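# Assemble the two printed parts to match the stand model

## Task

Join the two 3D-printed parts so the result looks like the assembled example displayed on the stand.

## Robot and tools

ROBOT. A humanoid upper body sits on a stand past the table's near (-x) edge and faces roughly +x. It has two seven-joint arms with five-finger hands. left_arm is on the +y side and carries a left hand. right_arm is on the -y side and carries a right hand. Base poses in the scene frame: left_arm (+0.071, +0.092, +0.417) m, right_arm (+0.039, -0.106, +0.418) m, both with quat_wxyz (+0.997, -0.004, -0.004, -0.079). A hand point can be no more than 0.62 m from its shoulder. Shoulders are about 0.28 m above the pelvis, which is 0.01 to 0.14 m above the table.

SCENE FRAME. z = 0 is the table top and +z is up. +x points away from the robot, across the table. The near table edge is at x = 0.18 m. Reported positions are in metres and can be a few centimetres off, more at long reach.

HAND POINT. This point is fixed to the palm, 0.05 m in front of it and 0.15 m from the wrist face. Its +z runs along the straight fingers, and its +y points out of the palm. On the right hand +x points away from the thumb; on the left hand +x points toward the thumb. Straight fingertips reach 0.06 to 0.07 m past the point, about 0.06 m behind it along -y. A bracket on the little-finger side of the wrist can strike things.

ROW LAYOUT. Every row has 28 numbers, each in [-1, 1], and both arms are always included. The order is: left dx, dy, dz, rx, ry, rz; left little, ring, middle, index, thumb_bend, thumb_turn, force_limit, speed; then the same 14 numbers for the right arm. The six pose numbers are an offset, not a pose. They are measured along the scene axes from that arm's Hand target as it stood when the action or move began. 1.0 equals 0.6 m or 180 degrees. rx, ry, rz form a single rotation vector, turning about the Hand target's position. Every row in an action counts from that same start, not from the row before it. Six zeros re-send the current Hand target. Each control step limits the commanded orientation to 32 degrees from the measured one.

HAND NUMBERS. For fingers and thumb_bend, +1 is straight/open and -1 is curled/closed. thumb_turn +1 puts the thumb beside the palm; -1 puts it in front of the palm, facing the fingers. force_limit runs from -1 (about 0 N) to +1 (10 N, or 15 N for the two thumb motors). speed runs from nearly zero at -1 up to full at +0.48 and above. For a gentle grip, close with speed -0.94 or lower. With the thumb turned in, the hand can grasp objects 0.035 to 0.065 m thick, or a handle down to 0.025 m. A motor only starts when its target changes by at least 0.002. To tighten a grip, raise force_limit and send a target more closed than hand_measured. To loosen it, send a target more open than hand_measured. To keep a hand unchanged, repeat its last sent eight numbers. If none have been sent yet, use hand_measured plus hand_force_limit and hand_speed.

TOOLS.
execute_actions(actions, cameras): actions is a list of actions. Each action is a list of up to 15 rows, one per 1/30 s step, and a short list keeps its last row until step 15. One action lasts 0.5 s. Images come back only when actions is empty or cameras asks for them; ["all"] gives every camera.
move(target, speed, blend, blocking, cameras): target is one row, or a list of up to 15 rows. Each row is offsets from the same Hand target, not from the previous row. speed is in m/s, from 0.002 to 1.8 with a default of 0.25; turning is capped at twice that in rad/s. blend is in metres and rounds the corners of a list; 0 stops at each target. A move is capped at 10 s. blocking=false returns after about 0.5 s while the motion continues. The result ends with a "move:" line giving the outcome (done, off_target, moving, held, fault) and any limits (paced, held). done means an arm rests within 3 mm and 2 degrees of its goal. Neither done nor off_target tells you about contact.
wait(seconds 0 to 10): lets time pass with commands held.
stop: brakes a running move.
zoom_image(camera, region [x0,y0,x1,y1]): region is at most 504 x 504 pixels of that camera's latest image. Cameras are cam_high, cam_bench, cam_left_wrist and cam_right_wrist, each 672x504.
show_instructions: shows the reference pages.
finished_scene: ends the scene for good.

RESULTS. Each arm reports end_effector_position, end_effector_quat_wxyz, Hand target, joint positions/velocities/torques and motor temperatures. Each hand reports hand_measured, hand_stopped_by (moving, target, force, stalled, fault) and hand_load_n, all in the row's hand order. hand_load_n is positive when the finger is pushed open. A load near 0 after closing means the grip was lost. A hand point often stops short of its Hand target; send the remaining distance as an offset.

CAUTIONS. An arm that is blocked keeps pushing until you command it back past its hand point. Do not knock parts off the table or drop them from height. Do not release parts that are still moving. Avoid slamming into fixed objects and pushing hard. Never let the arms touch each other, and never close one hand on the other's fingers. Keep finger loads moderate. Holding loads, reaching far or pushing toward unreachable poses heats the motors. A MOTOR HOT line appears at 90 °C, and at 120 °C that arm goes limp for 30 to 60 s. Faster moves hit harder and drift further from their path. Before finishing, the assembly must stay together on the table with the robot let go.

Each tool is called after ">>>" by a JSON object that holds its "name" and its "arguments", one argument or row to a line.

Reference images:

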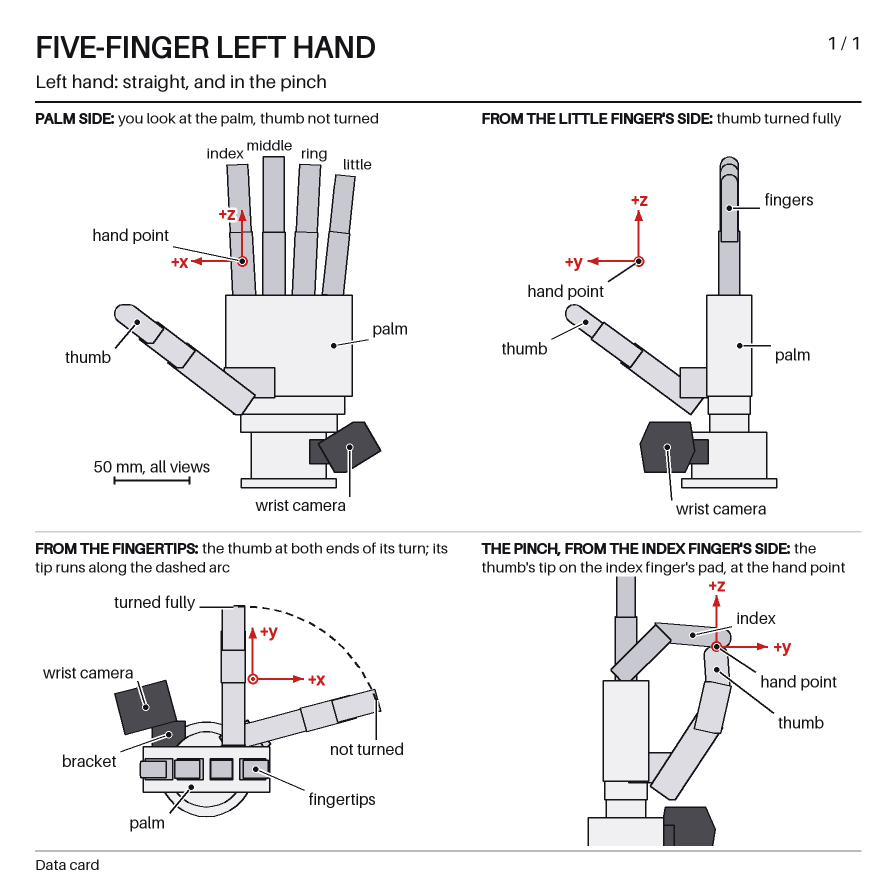

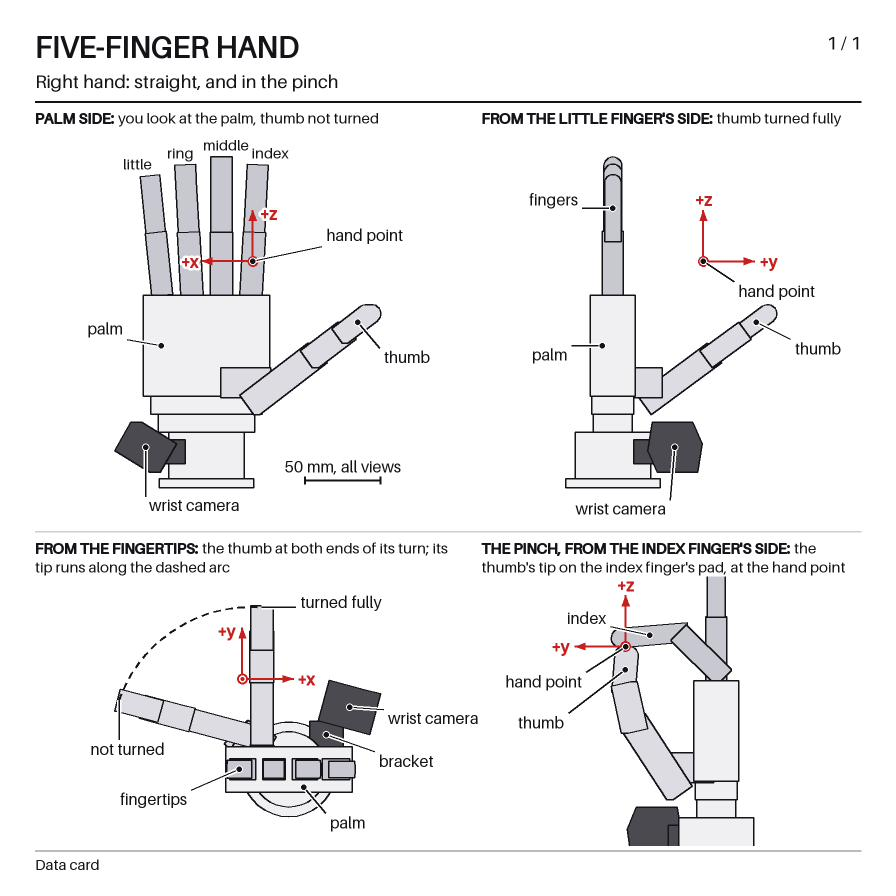

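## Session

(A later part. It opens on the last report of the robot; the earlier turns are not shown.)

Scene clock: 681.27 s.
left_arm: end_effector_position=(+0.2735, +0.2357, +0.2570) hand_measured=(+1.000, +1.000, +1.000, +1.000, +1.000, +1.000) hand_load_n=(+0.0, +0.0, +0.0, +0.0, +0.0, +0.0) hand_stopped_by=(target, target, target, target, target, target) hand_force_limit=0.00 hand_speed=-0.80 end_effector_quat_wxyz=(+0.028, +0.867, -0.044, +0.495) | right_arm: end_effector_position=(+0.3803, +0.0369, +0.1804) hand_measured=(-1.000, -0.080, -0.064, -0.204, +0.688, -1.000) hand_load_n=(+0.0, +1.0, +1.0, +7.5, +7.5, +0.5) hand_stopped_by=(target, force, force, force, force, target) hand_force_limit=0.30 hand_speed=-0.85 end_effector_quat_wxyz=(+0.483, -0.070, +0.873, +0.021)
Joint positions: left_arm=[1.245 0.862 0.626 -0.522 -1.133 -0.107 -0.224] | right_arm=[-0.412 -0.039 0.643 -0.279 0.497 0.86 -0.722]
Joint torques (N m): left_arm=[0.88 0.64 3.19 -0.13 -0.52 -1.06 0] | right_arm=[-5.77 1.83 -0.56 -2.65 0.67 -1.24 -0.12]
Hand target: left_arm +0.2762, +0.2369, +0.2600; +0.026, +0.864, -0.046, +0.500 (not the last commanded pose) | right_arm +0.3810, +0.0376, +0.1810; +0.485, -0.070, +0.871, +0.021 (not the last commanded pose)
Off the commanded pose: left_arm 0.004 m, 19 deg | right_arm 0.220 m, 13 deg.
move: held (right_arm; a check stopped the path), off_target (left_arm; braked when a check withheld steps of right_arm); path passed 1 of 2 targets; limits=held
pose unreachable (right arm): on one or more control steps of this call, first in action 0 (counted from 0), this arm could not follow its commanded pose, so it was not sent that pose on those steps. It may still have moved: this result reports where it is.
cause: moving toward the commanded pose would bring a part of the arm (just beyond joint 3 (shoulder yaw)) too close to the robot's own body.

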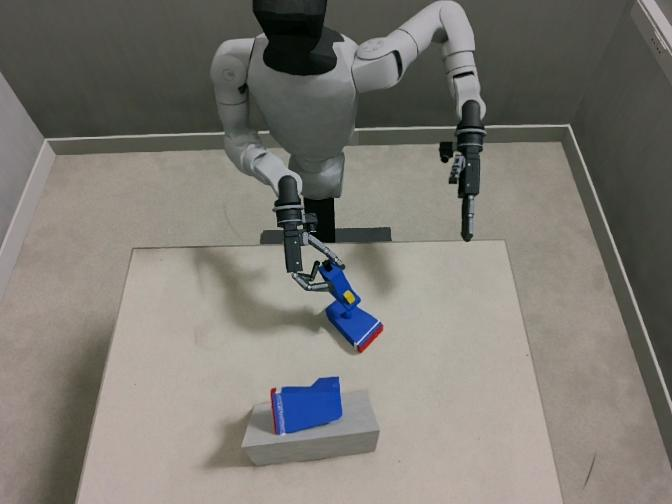

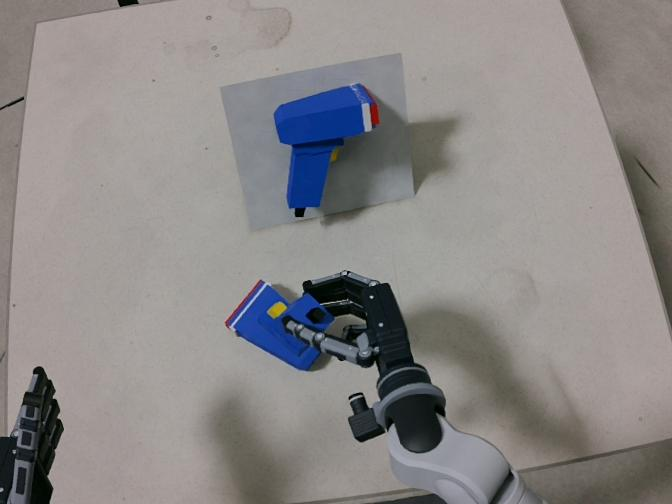

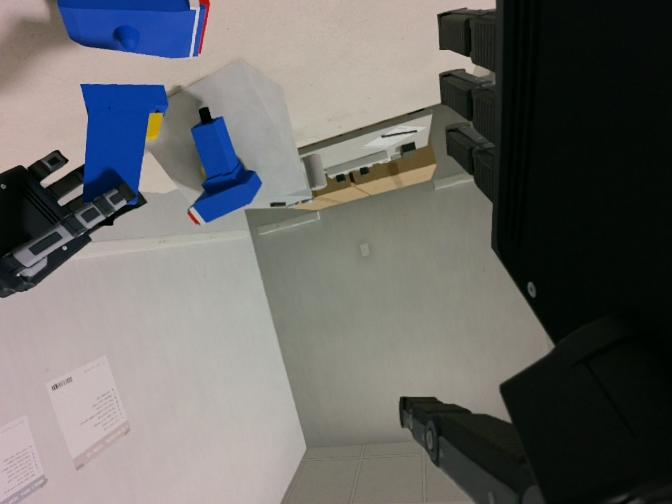

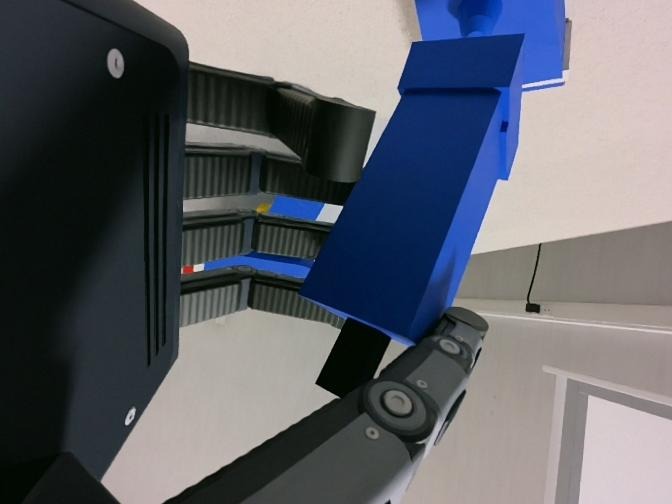

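>>> {"name": "move", "arguments": {
  "target": [
    [0,-0.1,0,0,0,-0.1,1,1,1,1,1,1,0,-0.8,0,-0.15,0.05,0,0,0,-1,-0.6,-0.6,-0.6,-0.6,-1,0.3,-0.85],
    [0,-0.1,0,0,0,-0.139,1,1,1,1,1,1,0,-0.8,-0.01,-0.16,0.37,0,0.07,0,-1,-0.6,-0.6,-0.6,-0.6,-1,0.3,-0.85]
  ],
  "speed": 0.25,
  "blend": 0.02,
  "cameras": ["cam_left_wrist","cam_bench","cam_right_wrist"]
}}

Scene clock: 693.37 s.
left_arm: end_effector_position=(+0.2770, +0.1777, +0.2618) hand_measured=(+1.000, +1.000, +1.000, +1.000, +1.000, +1.000) hand_load_n=(+0.0, +0.0, +0.0, +0.0, +0.0, +0.0) hand_stopped_by=(target, target, target, target, target, target) hand_force_limit=0.00 hand_speed=-0.80 end_effector_quat_wxyz=(+0.132, +0.834, -0.230, +0.485) | right_arm: end_effector_position=(+0.3751, -0.0597, +0.3959) hand_measured=(-1.000, -0.080, -0.064, -0.204, +0.688, -1.000) hand_load_n=(+0.0, +1.0, +0.5, +7.5, +7.5, +0.5) hand_stopped_by=(target, force, force, force, force, target) hand_force_limit=0.30 hand_speed=-0.85 end_effector_quat_wxyz=(+0.518, -0.167, +0.831, +0.117)
Joint positions: left_arm=[1.103 1.095 0.626 -0.396 -1.071 -0.13 -0.496] | right_arm=[-1.037 -1.061 0.19 -0.48 1.966 1.03 -0.742]
Joint torques (N m): left_arm=[-0.03 0.82 1.91 -0.11 -0.42 -0.95 -0.01] | right_arm=[-9.49 -2.95 -3.42 -0.01 1.19 -1.31 -0.02]
Hand target: left_arm +0.2762, +0.1769, +0.2600; +0.134, +0.834, -0.232, +0.482 | right_arm +0.3750, -0.0584, +0.4030; +0.386, -0.067, +0.919, +0.029
Off the commanded pose: left_arm 0.002 m, 0 deg | right_arm 0.007 m, 24 deg.
joint sent to its limit (right arm) — joint 5 (wrist roll), upper limit. The joint targets are off in orientation, not in position.
move: off_target (right_arm); limits=paced
Images, in order (width x height): cam_bench 672x504, cam_left_wrist 672x504, cam_right_wrist 672x504.

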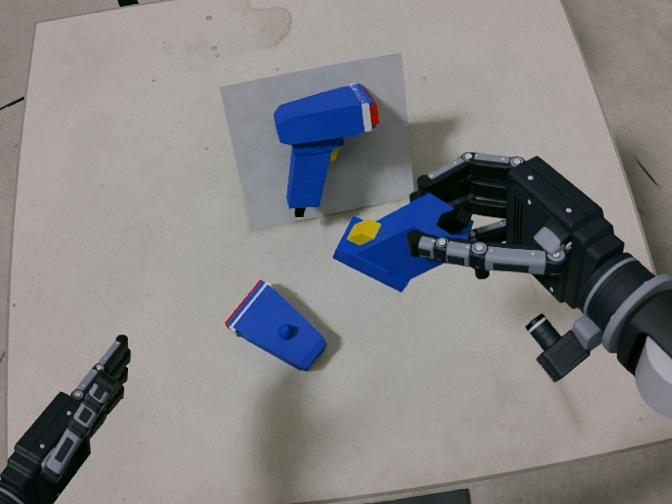

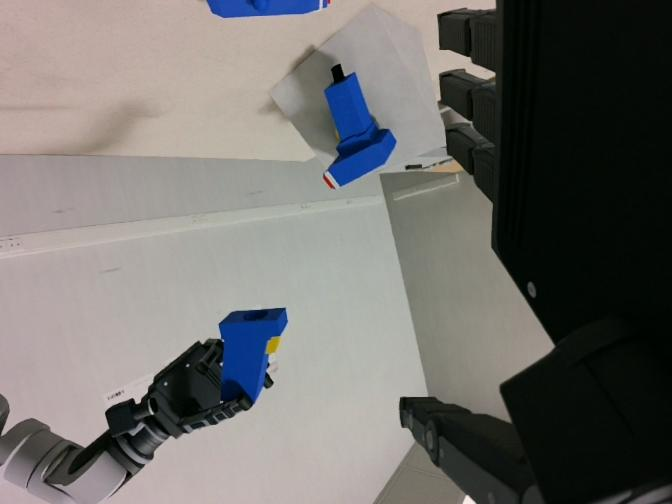

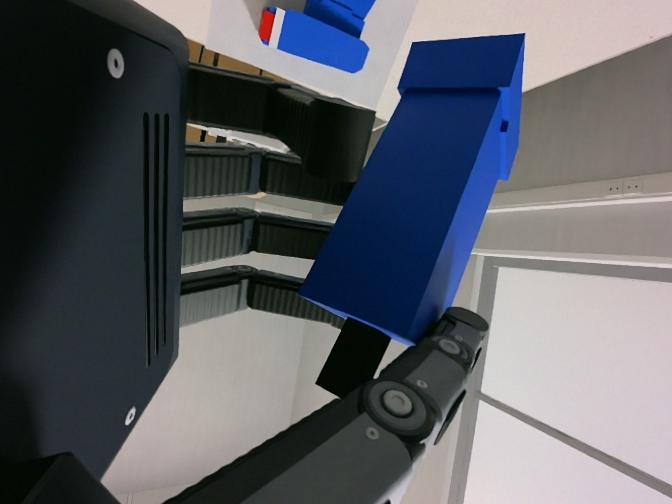

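>>> {"name": "zoom_image", "arguments": {
  "camera": "cam_left_wrist",
  "region": [205, 295, 305, 370]
}}

>>> {"name": "zoom_image", "arguments": {
  "camera": "cam_bench",
  "region": [215, 265, 345, 385]
}}

Scaled by 5.040 from the camera's 672x504 image, which has a finer 960x720 frame.

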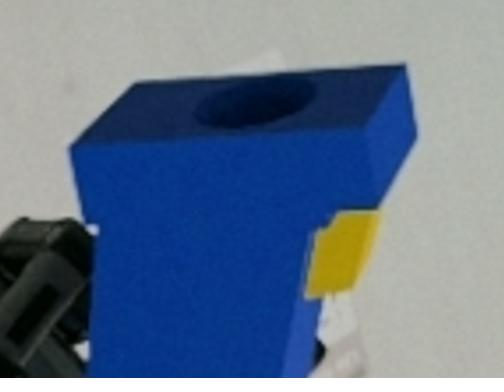

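Scaled by 3.877 from the camera's 672x504 image, which has a finer 960x720 frame.

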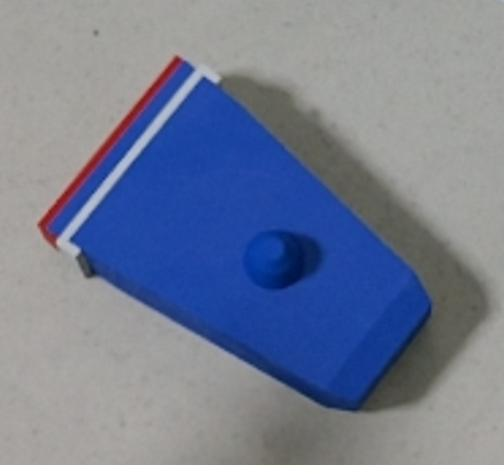

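>>> {"name": "move", "arguments": {
  "target": [
    [0,0.1,0,0,0,0,1,1,1,1,1,1,0,-0.8,0,0,-0.305,-0.0162,-0.089,0.0038,-1,-0.6,-0.6,-0.6,-0.6,-1,0.3,-0.85],
    [0,0.1,0,0,0,0,1,1,1,1,1,1,0,-0.8,0.01,0.178,-0.413,-0.0162,-0.089,0.0038,-1,-0.6,-0.6,-0.6,-0.6,-1,0.3,-0.85]
  ],
  "speed": 0.2,
  "cameras": ["all"]
}}

>>> {"name": "zoom_image", "arguments": {
  "camera": "cam_bench",
  "region": [215, 265, 375, 405]
}}

>>> {"name": "zoom_image", "arguments": {
  "camera": "cam_high",
  "region": [290, 230, 410, 350]
}}

>>> {"name": "zoom_image", "arguments": {
  "camera": "cam_left_wrist",
  "region": [0, 0, 260, 220]
}}

>>> {"name": "zoom_image", "arguments": {
  "camera": "cam_right_wrist",
  "region": [350, 0, 570, 190]
}}

Scene clock: 753.70 s.
left_arm: end_effector_position=(+0.2764, +0.2374, +0.2613) hand_measured=(+1.000, +1.000, +1.000, +1.000, +1.000, +1.000) hand_load_n=(+0.0, +0.0, +0.0, +0.0, +0.0, +0.0) hand_stopped_by=(target, target, target, target, target, target) hand_force_limit=0.00 hand_speed=-0.80 end_effector_quat_wxyz=(+0.131, +0.833, -0.232, +0.484) | right_arm: end_effector_position=(+0.3755, +0.0472, +0.1488) hand_measured=(-1.000, -0.080, -0.064, -0.204, +0.688, -1.000) hand_load_n=(+0.0, +1.0, +0.5, +7.0, +7.5, +0.5) hand_stopped_by=(target, force, force, force, force, target) hand_force_limit=0.30 hand_speed=-0.85 end_effector_quat_wxyz=(+0.499, -0.086, +0.862, -0.002)
Joint positions: left_arm=[0.972 1.111 0.626 -0.009 -1.099 -0.185 -0.818] | right_arm=[-0.524 -0.171 0.934 -0.044 0.656 0.483 -0.882]
Joint torques (N m): left_arm=[0.07 1.39 2.3 0.18 -0.76 -0.71 -0.02] | right_arm=[-7.65 1.92 -1.99 -2.38 0.62 -1.19 -0.1]
Motor temperatures (°C): left_arm=[46 47 38 42 34 40 33] | right_arm=[58 51 46 46 41 37 30]
Hand target: left_arm +0.2762, +0.2369, +0.2600; +0.134, +0.834, -0.232, +0.482 | right_arm +0.3810, +0.0484, +0.1552; +0.509, -0.086, +0.857, -0.002
Off the commanded pose: left_arm 0.001 m, 0 deg | right_arm 0.009 m, 1 deg.
move: off_target (right_arm)

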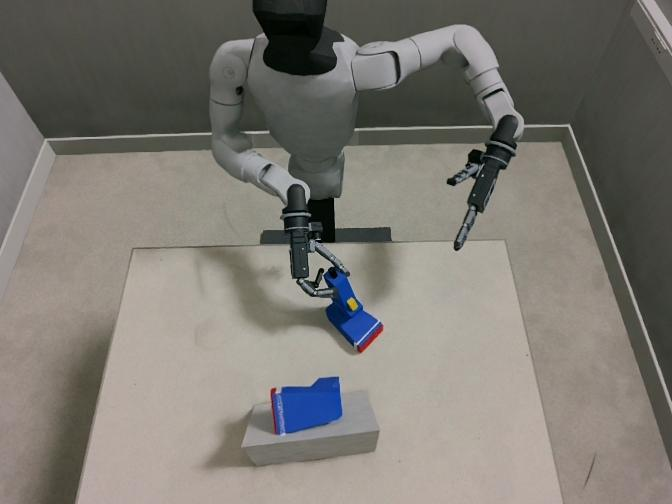

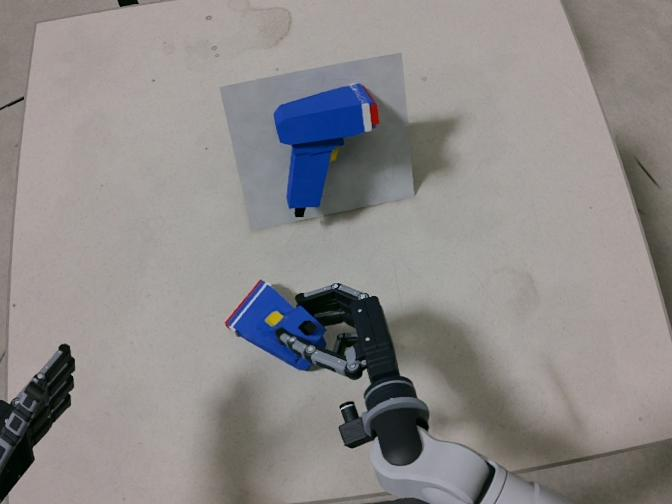

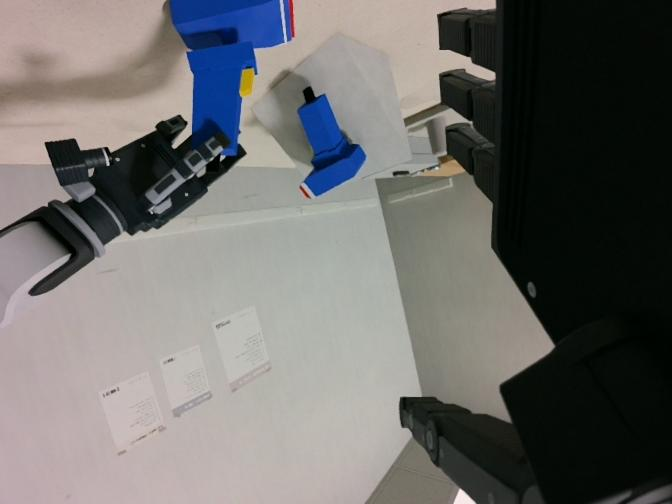

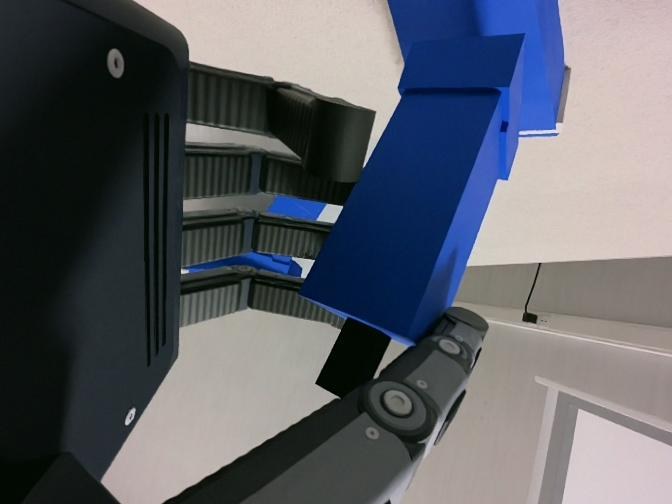

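Scaled by 3.150 from the camera's 672x504 image, which has a finer 960x720 frame.

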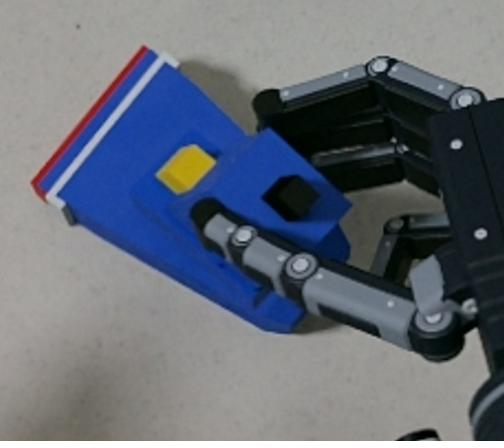

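Scaled by 4.200 from the camera's 672x504 image, which has a finer 960x720 frame.

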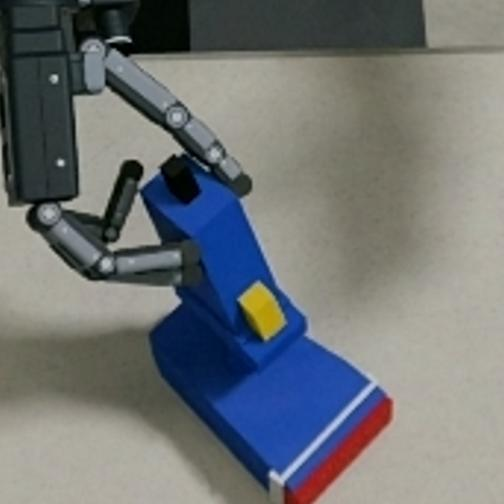

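Scaled by 1.938 from the camera's 672x504 image, which has a finer 960x720 frame.

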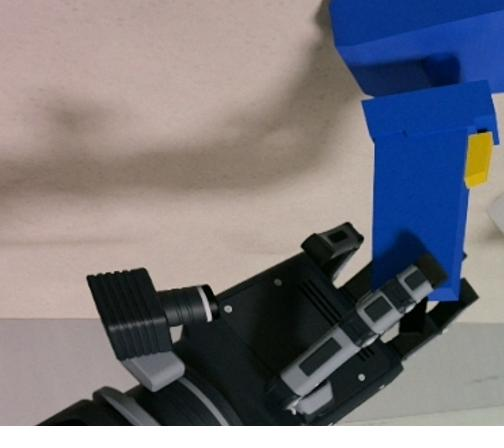

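Scaled by 2.291 from the camera's 672x504 image, which has a finer 960x720 frame.

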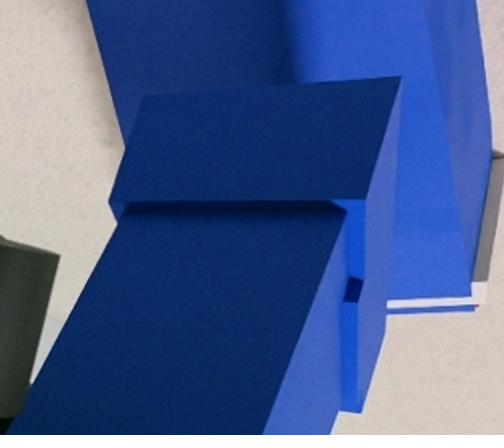

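>>> {"name": "move", "arguments": {
  "target": [0,0,0,0,0,0,1,1,1,1,1,1,0,-0.8,0.003,0.002,-0.02,0,0,0,-1,-0.6,-0.6,-0.6,-0.6,-1,0.3,-0.85],
  "speed": 0.05,
  "cameras": ["all"]
}}

>>> {"name": "zoom_image", "arguments": {
  "camera": "cam_bench",
  "region": [215, 265, 375, 405]
}}

>>> {"name": "zoom_image", "arguments": {
  "camera": "cam_high",
  "region": [290, 230, 410, 350]
}}

>>> {"name": "zoom_image", "arguments": {
  "camera": "cam_left_wrist",
  "region": [160, 0, 320, 100]
}}

>>> {"name": "zoom_image", "arguments": {
  "camera": "cam_right_wrist",
  "region": [350, 0, 570, 190]
}}

Scene clock: 777.33 s.
left_arm: end_effector_position=(+0.2764, +0.2374, +0.2613) hand_measured=(+1.000, +1.000, +1.000, +1.000, +1.000, +1.000) hand_load_n=(+0.0, +0.0, +0.0, +0.0, +0.0, -0.5) hand_stopped_by=(target, target, target, target, target, target) hand_force_limit=0.00 hand_speed=-0.80 end_effector_quat_wxyz=(+0.131, +0.833, -0.232, +0.484) | right_arm: end_effector_position=(+0.3797, +0.0465, +0.1383) hand_measured=(-1.000, -0.080, -0.064, -0.204, +0.688, -1.000) hand_load_n=(+0.0, +1.0, +0.5, +7.0, +7.5, +0.5) hand_stopped_by=(target, force, force, force, force, target) hand_force_limit=0.30 hand_speed=-0.85 end_effector_quat_wxyz=(+0.501, -0.084, +0.861, -0.003)
Joint positions: left_arm=[0.972 1.111 0.626 -0.009 -1.099 -0.185 -0.818] | right_arm=[-0.524 -0.153 0.939 0.047 0.622 0.415 -0.84]
Joint torques (N m): left_arm=[0.08 1.39 2.3 0.18 -0.76 -0.71 -0.02] | right_arm=[-7.44 2.11 -1.39 -2.48 0.58 -1.22 -0.11]
Motor temperatures (°C): left_arm=[46 48 39 42 35 39 33] | right_arm=[57 49 45 47 41 36 30]
Hand target: left_arm +0.2762, +0.2369, +0.2600; +0.134, +0.834, -0.232, +0.482 | right_arm +0.3828, +0.0496, +0.1432; +0.509, -0.086, +0.857, -0.002
Off the commanded pose: left_arm 0.001 m, 0 deg | right_arm 0.007 m, 1 deg.
move: off_target (right_arm)

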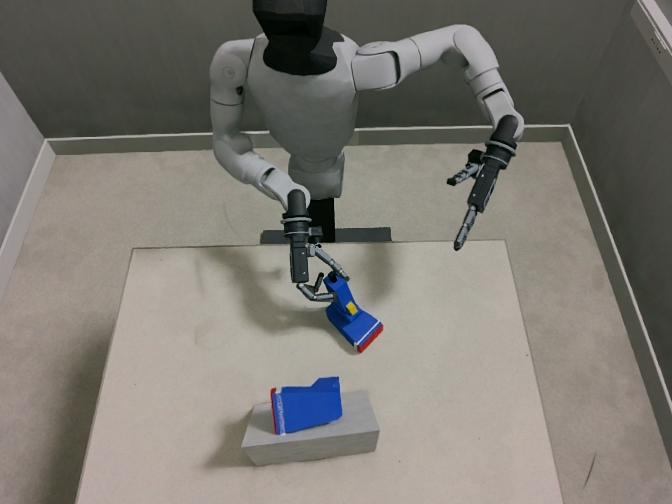

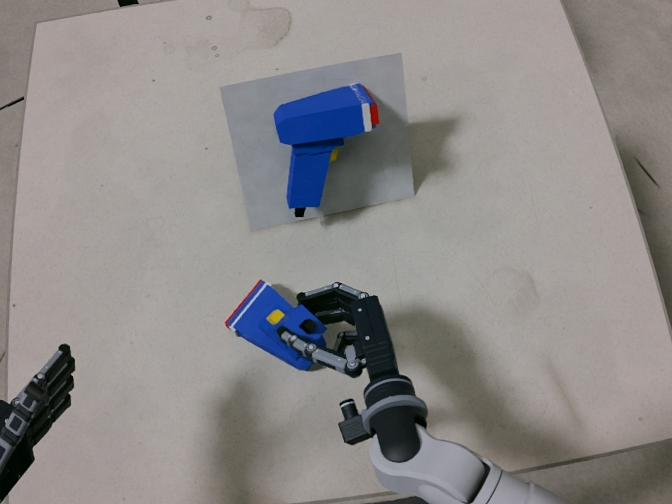

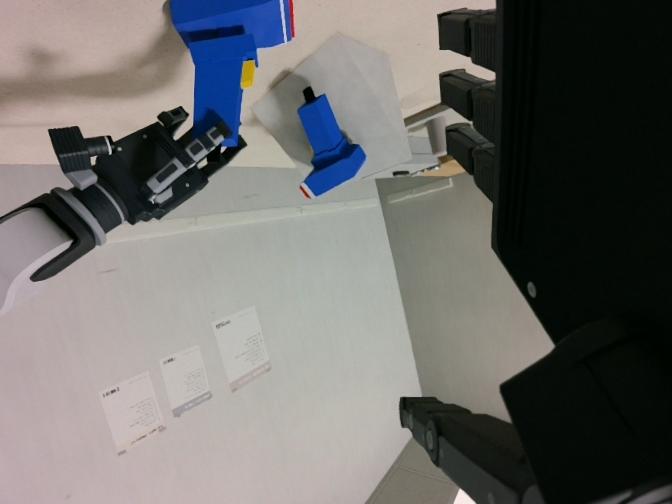

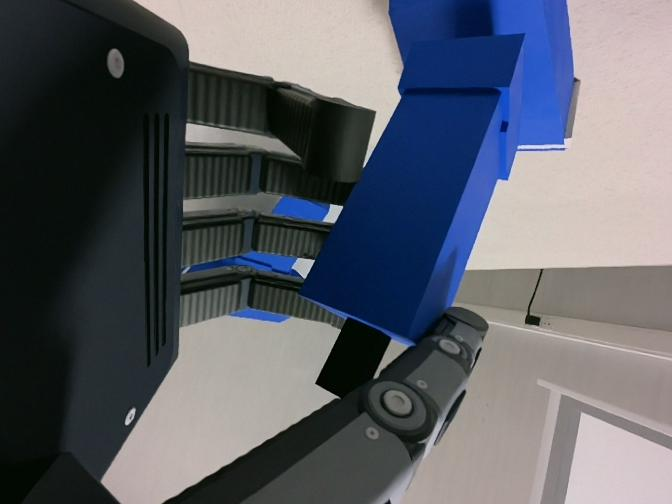

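Scaled by 3.150 from the camera's 672x504 image, which has a finer 960x720 frame.

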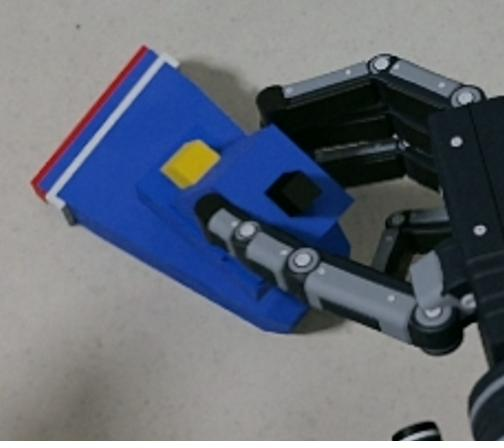

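Scaled by 4.200 from the camera's 672x504 image, which has a finer 960x720 frame.

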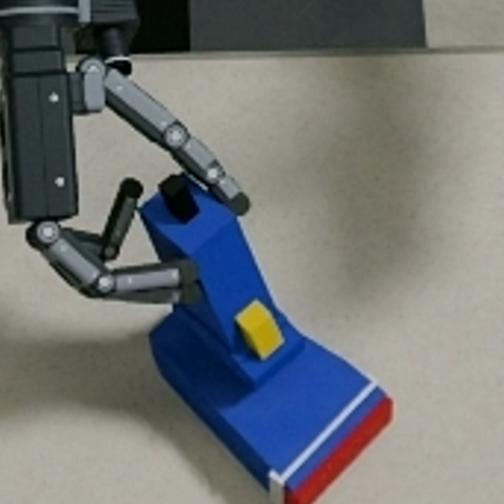

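Scaled by 3.150 from the camera's 672x504 image, which has a finer 960x720 frame.

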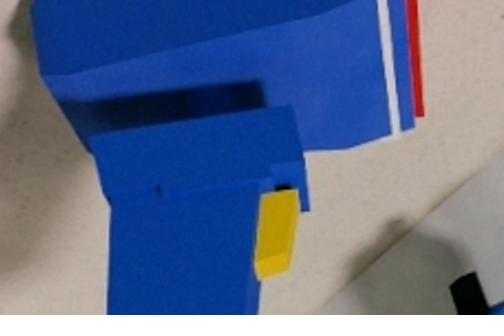

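Scaled by 2.291 from the camera's 672x504 image, which has a finer 960x720 frame.

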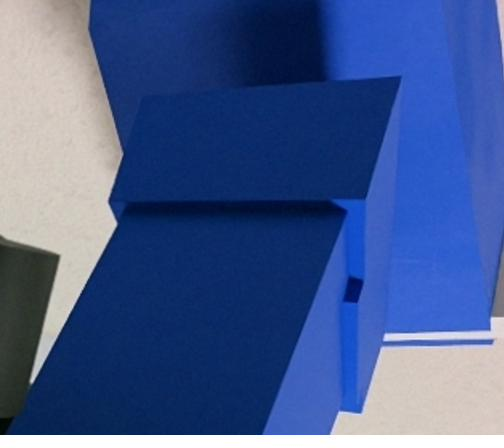

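>>> {"name": "move", "arguments": {
  "target": [
    [0,0,0,0,0,0,1,1,1,1,1,1,0,-0.8,0.0015,0.005,-0.01,0,0,0,-1,-0.6,-0.6,-0.6,-0.6,-1,0.3,-0.85],
    [0,0,0,0,0,0,1,1,1,1,1,1,0,-0.8,0.0015,0.005,-0.033,0,0,0,-1,-0.6,-0.6,-0.6,-0.6,-1,0.3,-0.85]
  ],
  "speed": 0.03,
  "cameras": ["all"]
}}

>>> {"name": "zoom_image", "arguments": {
  "camera": "cam_bench",
  "region": [215, 265, 375, 405]
}}

>>> {"name": "zoom_image", "arguments": {
  "camera": "cam_high",
  "region": [290, 230, 410, 350]
}}

>>> {"name": "zoom_image", "arguments": {
  "camera": "cam_left_wrist",
  "region": [160, 0, 320, 100]
}}

>>> {"name": "zoom_image", "arguments": {
  "camera": "cam_right_wrist",
  "region": [350, 0, 570, 190]
}}

Scene clock: 794.03 s.
left_arm: end_effector_position=(+0.2764, +0.2374, +0.2613) hand_measured=(+1.000, +1.000, +1.000, +1.000, +1.000, +1.000) hand_load_n=(+0.0, +0.0, +0.0, +0.0, +0.0, +0.0) hand_stopped_by=(target, target, target, target, target, target) hand_force_limit=0.00 hand_speed=-0.80 end_effector_quat_wxyz=(+0.131, +0.833, -0.232, +0.484) | right_arm: end_effector_position=(+0.3836, +0.0499, +0.1237) hand_measured=(-1.000, -0.080, -0.064, -0.204, +0.688, -1.000) hand_load_n=(+0.0, +1.0, +1.0, +7.0, +8.0, +1.0) hand_stopped_by=(target, force, force, force, force, target) hand_force_limit=0.30 hand_speed=-0.85 end_effector_quat_wxyz=(+0.508, -0.081, +0.858, -0.002)
Joint positions: left_arm=[0.972 1.111 0.626 -0.009 -1.099 -0.185 -0.818] | right_arm=[-0.524 -0.108 0.954 0.205 0.571 0.289 -0.783]
Joint torques (N m): left_arm=[0.08 1.39 2.3 0.18 -0.76 -0.71 -0.02] | right_arm=[-6.69 2.2 -1.1 -1.87 0.6 -0.92 -0.09]
Motor temperatures (°C): left_arm=[46 48 39 42 35 39 33] | right_arm=[56 49 45 47 41 36 30]
Hand target: left_arm +0.2762, +0.2369, +0.2600; +0.134, +0.834, -0.232, +0.482 | right_arm +0.3837, +0.0526, +0.1234; +0.509, -0.086, +0.857, -0.002
Off the commanded pose: left_arm 0.001 m, 0 deg | right_arm 0.003 m, 1 deg.
move: done

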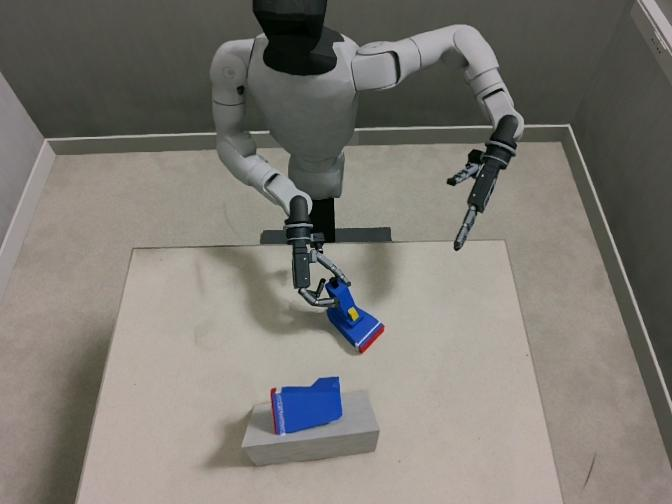

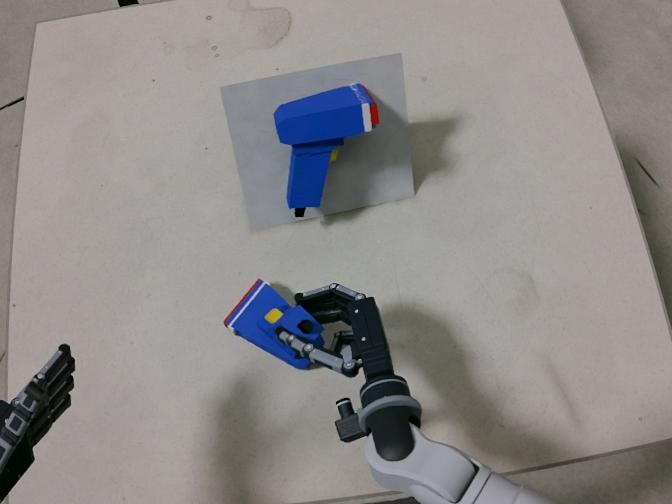

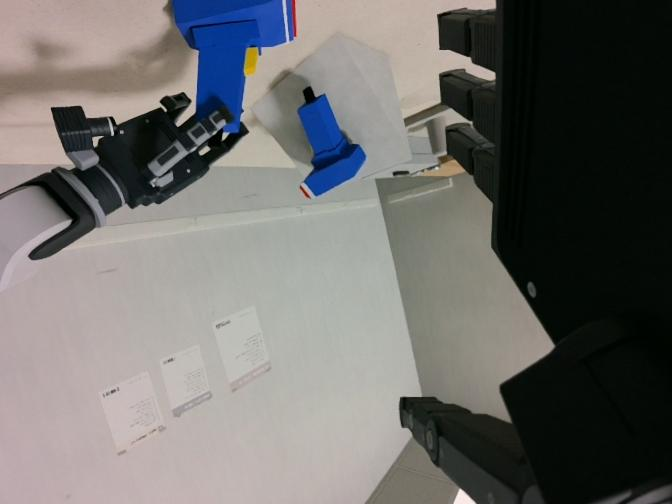

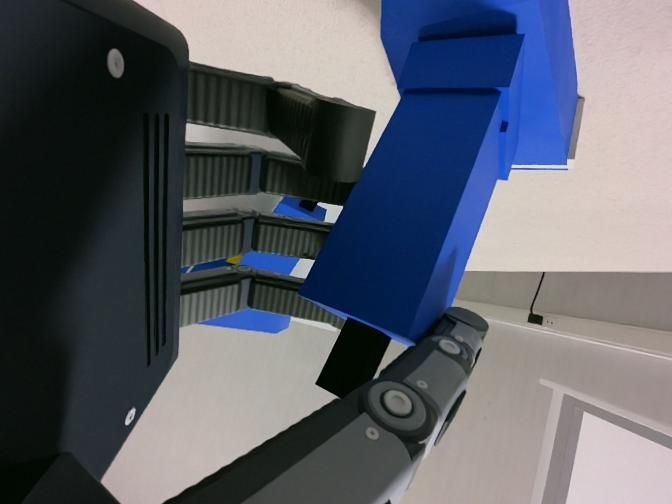

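Scaled by 3.150 from the camera's 672x504 image, which has a finer 960x720 frame.

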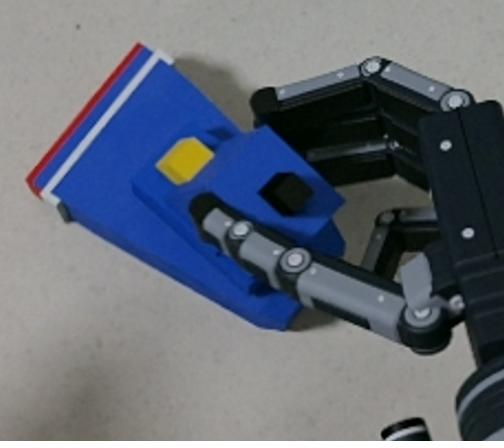

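Scaled by 4.200 from the camera's 672x504 image, which has a finer 960x720 frame.

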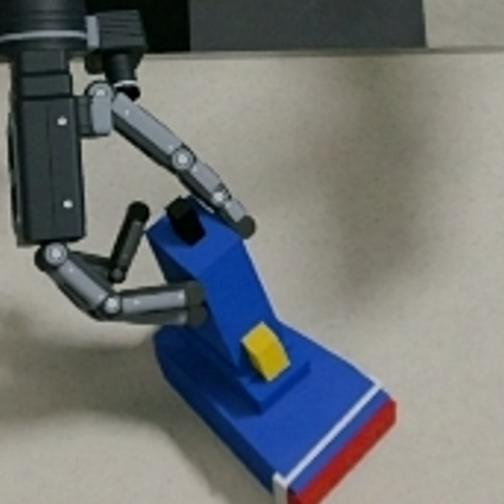

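Scaled by 3.150 from the camera's 672x504 image, which has a finer 960x720 frame.

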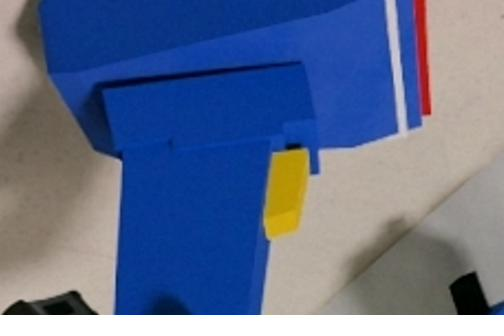

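Scaled by 2.291 from the camera's 672x504 image, which has a finer 960x720 frame.

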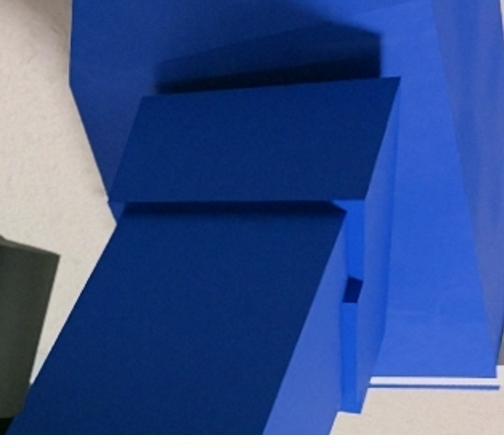

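>>> {"name": "move", "arguments": {
  "target": [0,0,0,0,0,0,1,1,1,1,1,1,0,-0.8,0,0,-0.03,0,0,0,-1,-0.6,-0.6,-0.6,-0.6,-1,0.3,-0.85],
  "speed": 0.03,
  "cameras": ["all"]
}}

>>> {"name": "zoom_image", "arguments": {
  "camera": "cam_bench",
  "region": [215, 265, 375, 405]
}}

>>> {"name": "zoom_image", "arguments": {
  "camera": "cam_left_wrist",
  "region": [160, 0, 320, 100]
}}

>>> {"name": "zoom_image", "arguments": {
  "camera": "cam_right_wrist",
  "region": [350, 0, 570, 190]
}}

Scene clock: 804.40 s.
left_arm: end_effector_position=(+0.2764, +0.2374, +0.2613) hand_measured=(+1.000, +1.000, +1.000, +1.000, +1.000, +1.000) hand_load_n=(+0.0, +0.0, +0.0, +0.0, +0.0, +0.0) hand_stopped_by=(target, target, target, target, target, target) hand_force_limit=0.00 hand_speed=-0.80 end_effector_quat_wxyz=(+0.131, +0.833, -0.232, +0.484) | right_arm: end_effector_position=(+0.3888, +0.0551, +0.1204) hand_measured=(-1.000, -0.080, -0.064, -0.204, +0.688, -1.000) hand_load_n=(+0.0, +0.5, +0.5, +6.5, +8.5, +2.0) hand_stopped_by=(target, force, force, force, force, target) hand_force_limit=0.30 hand_speed=-0.85 end_effector_quat_wxyz=(+0.525, -0.075, +0.848, +0.009)
Joint positions: left_arm=[0.972 1.111 0.626 -0.009 -1.099 -0.185 -0.818] | right_arm=[-0.53 -0.065 0.959 0.34 0.531 0.158 -0.729]
Joint torques (N m): left_arm=[0.08 1.4 2.3 0.18 -0.76 -0.71 -0.02] | right_arm=[-5.45 1.53 -0.49 -0.83 0.72 -0.02 -0.07]
Motor temperatures (°C): left_arm=[46 48 39 42 35 39 33] | right_arm=[55 48 44 47 41 36 30]
Hand target: left_arm +0.2762, +0.2369, +0.2600; +0.134, +0.834, -0.232, +0.482 | right_arm +0.3837, +0.0526, +0.1054; +0.509, -0.086, +0.857, -0.002
Off the commanded pose: left_arm 0.001 m, 0 deg | right_arm 0.016 m, 3 deg.
move: off_target (right_arm)

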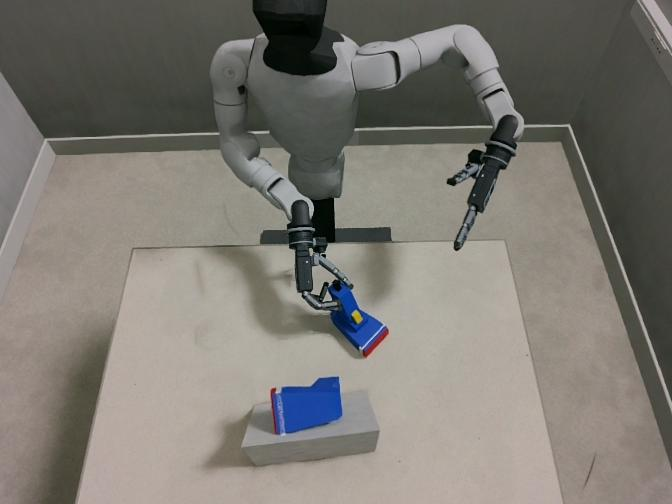

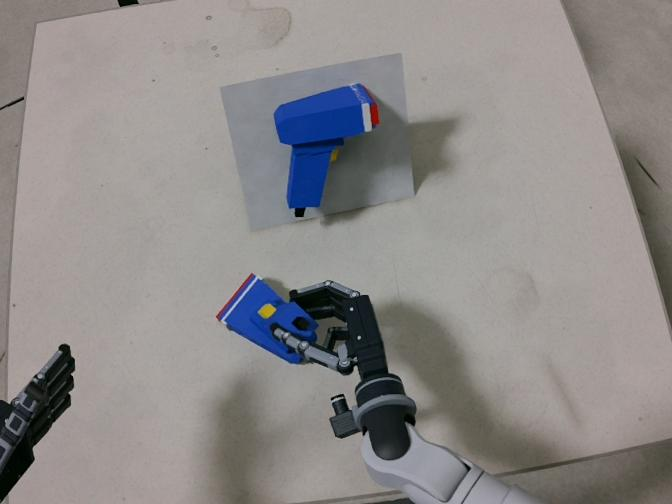

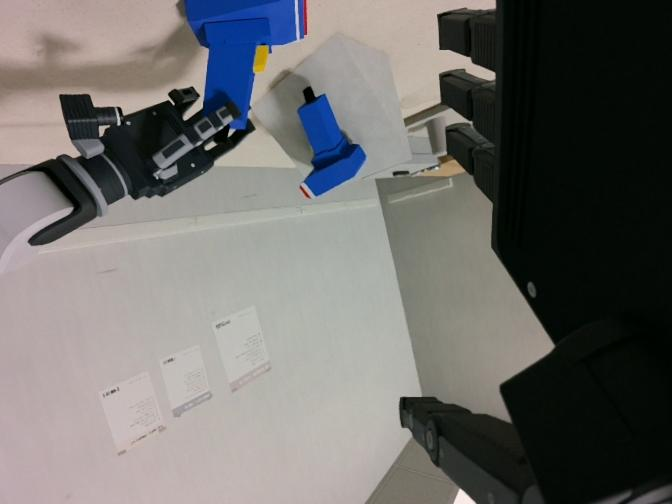

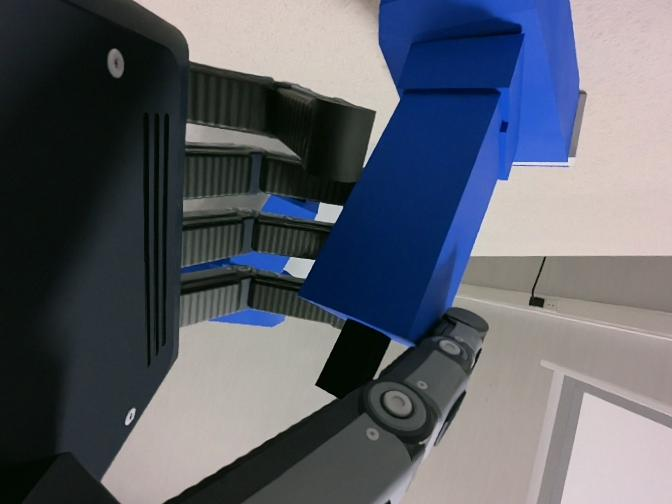

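Scaled by 3.150 from the camera's 672x504 image, which has a finer 960x720 frame.

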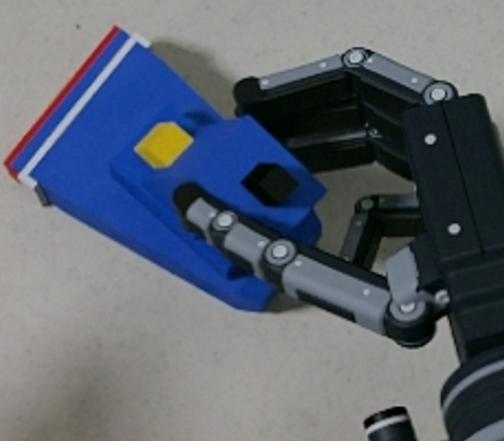

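Scaled by 3.150 from the camera's 672x504 image, which has a finer 960x720 frame.

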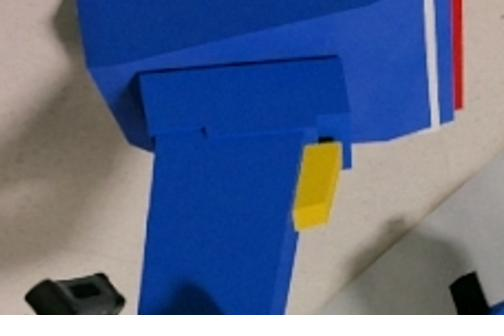

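Scaled by 2.291 from the camera's 672x504 image, which has a finer 960x720 frame.

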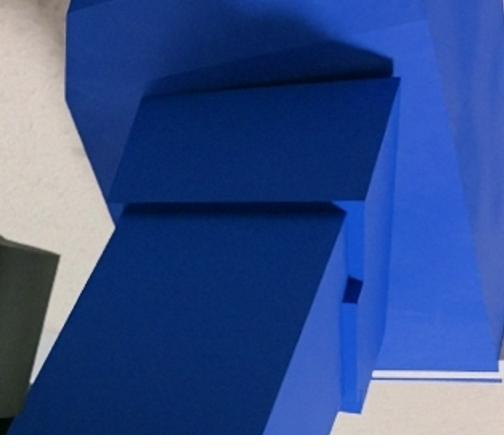

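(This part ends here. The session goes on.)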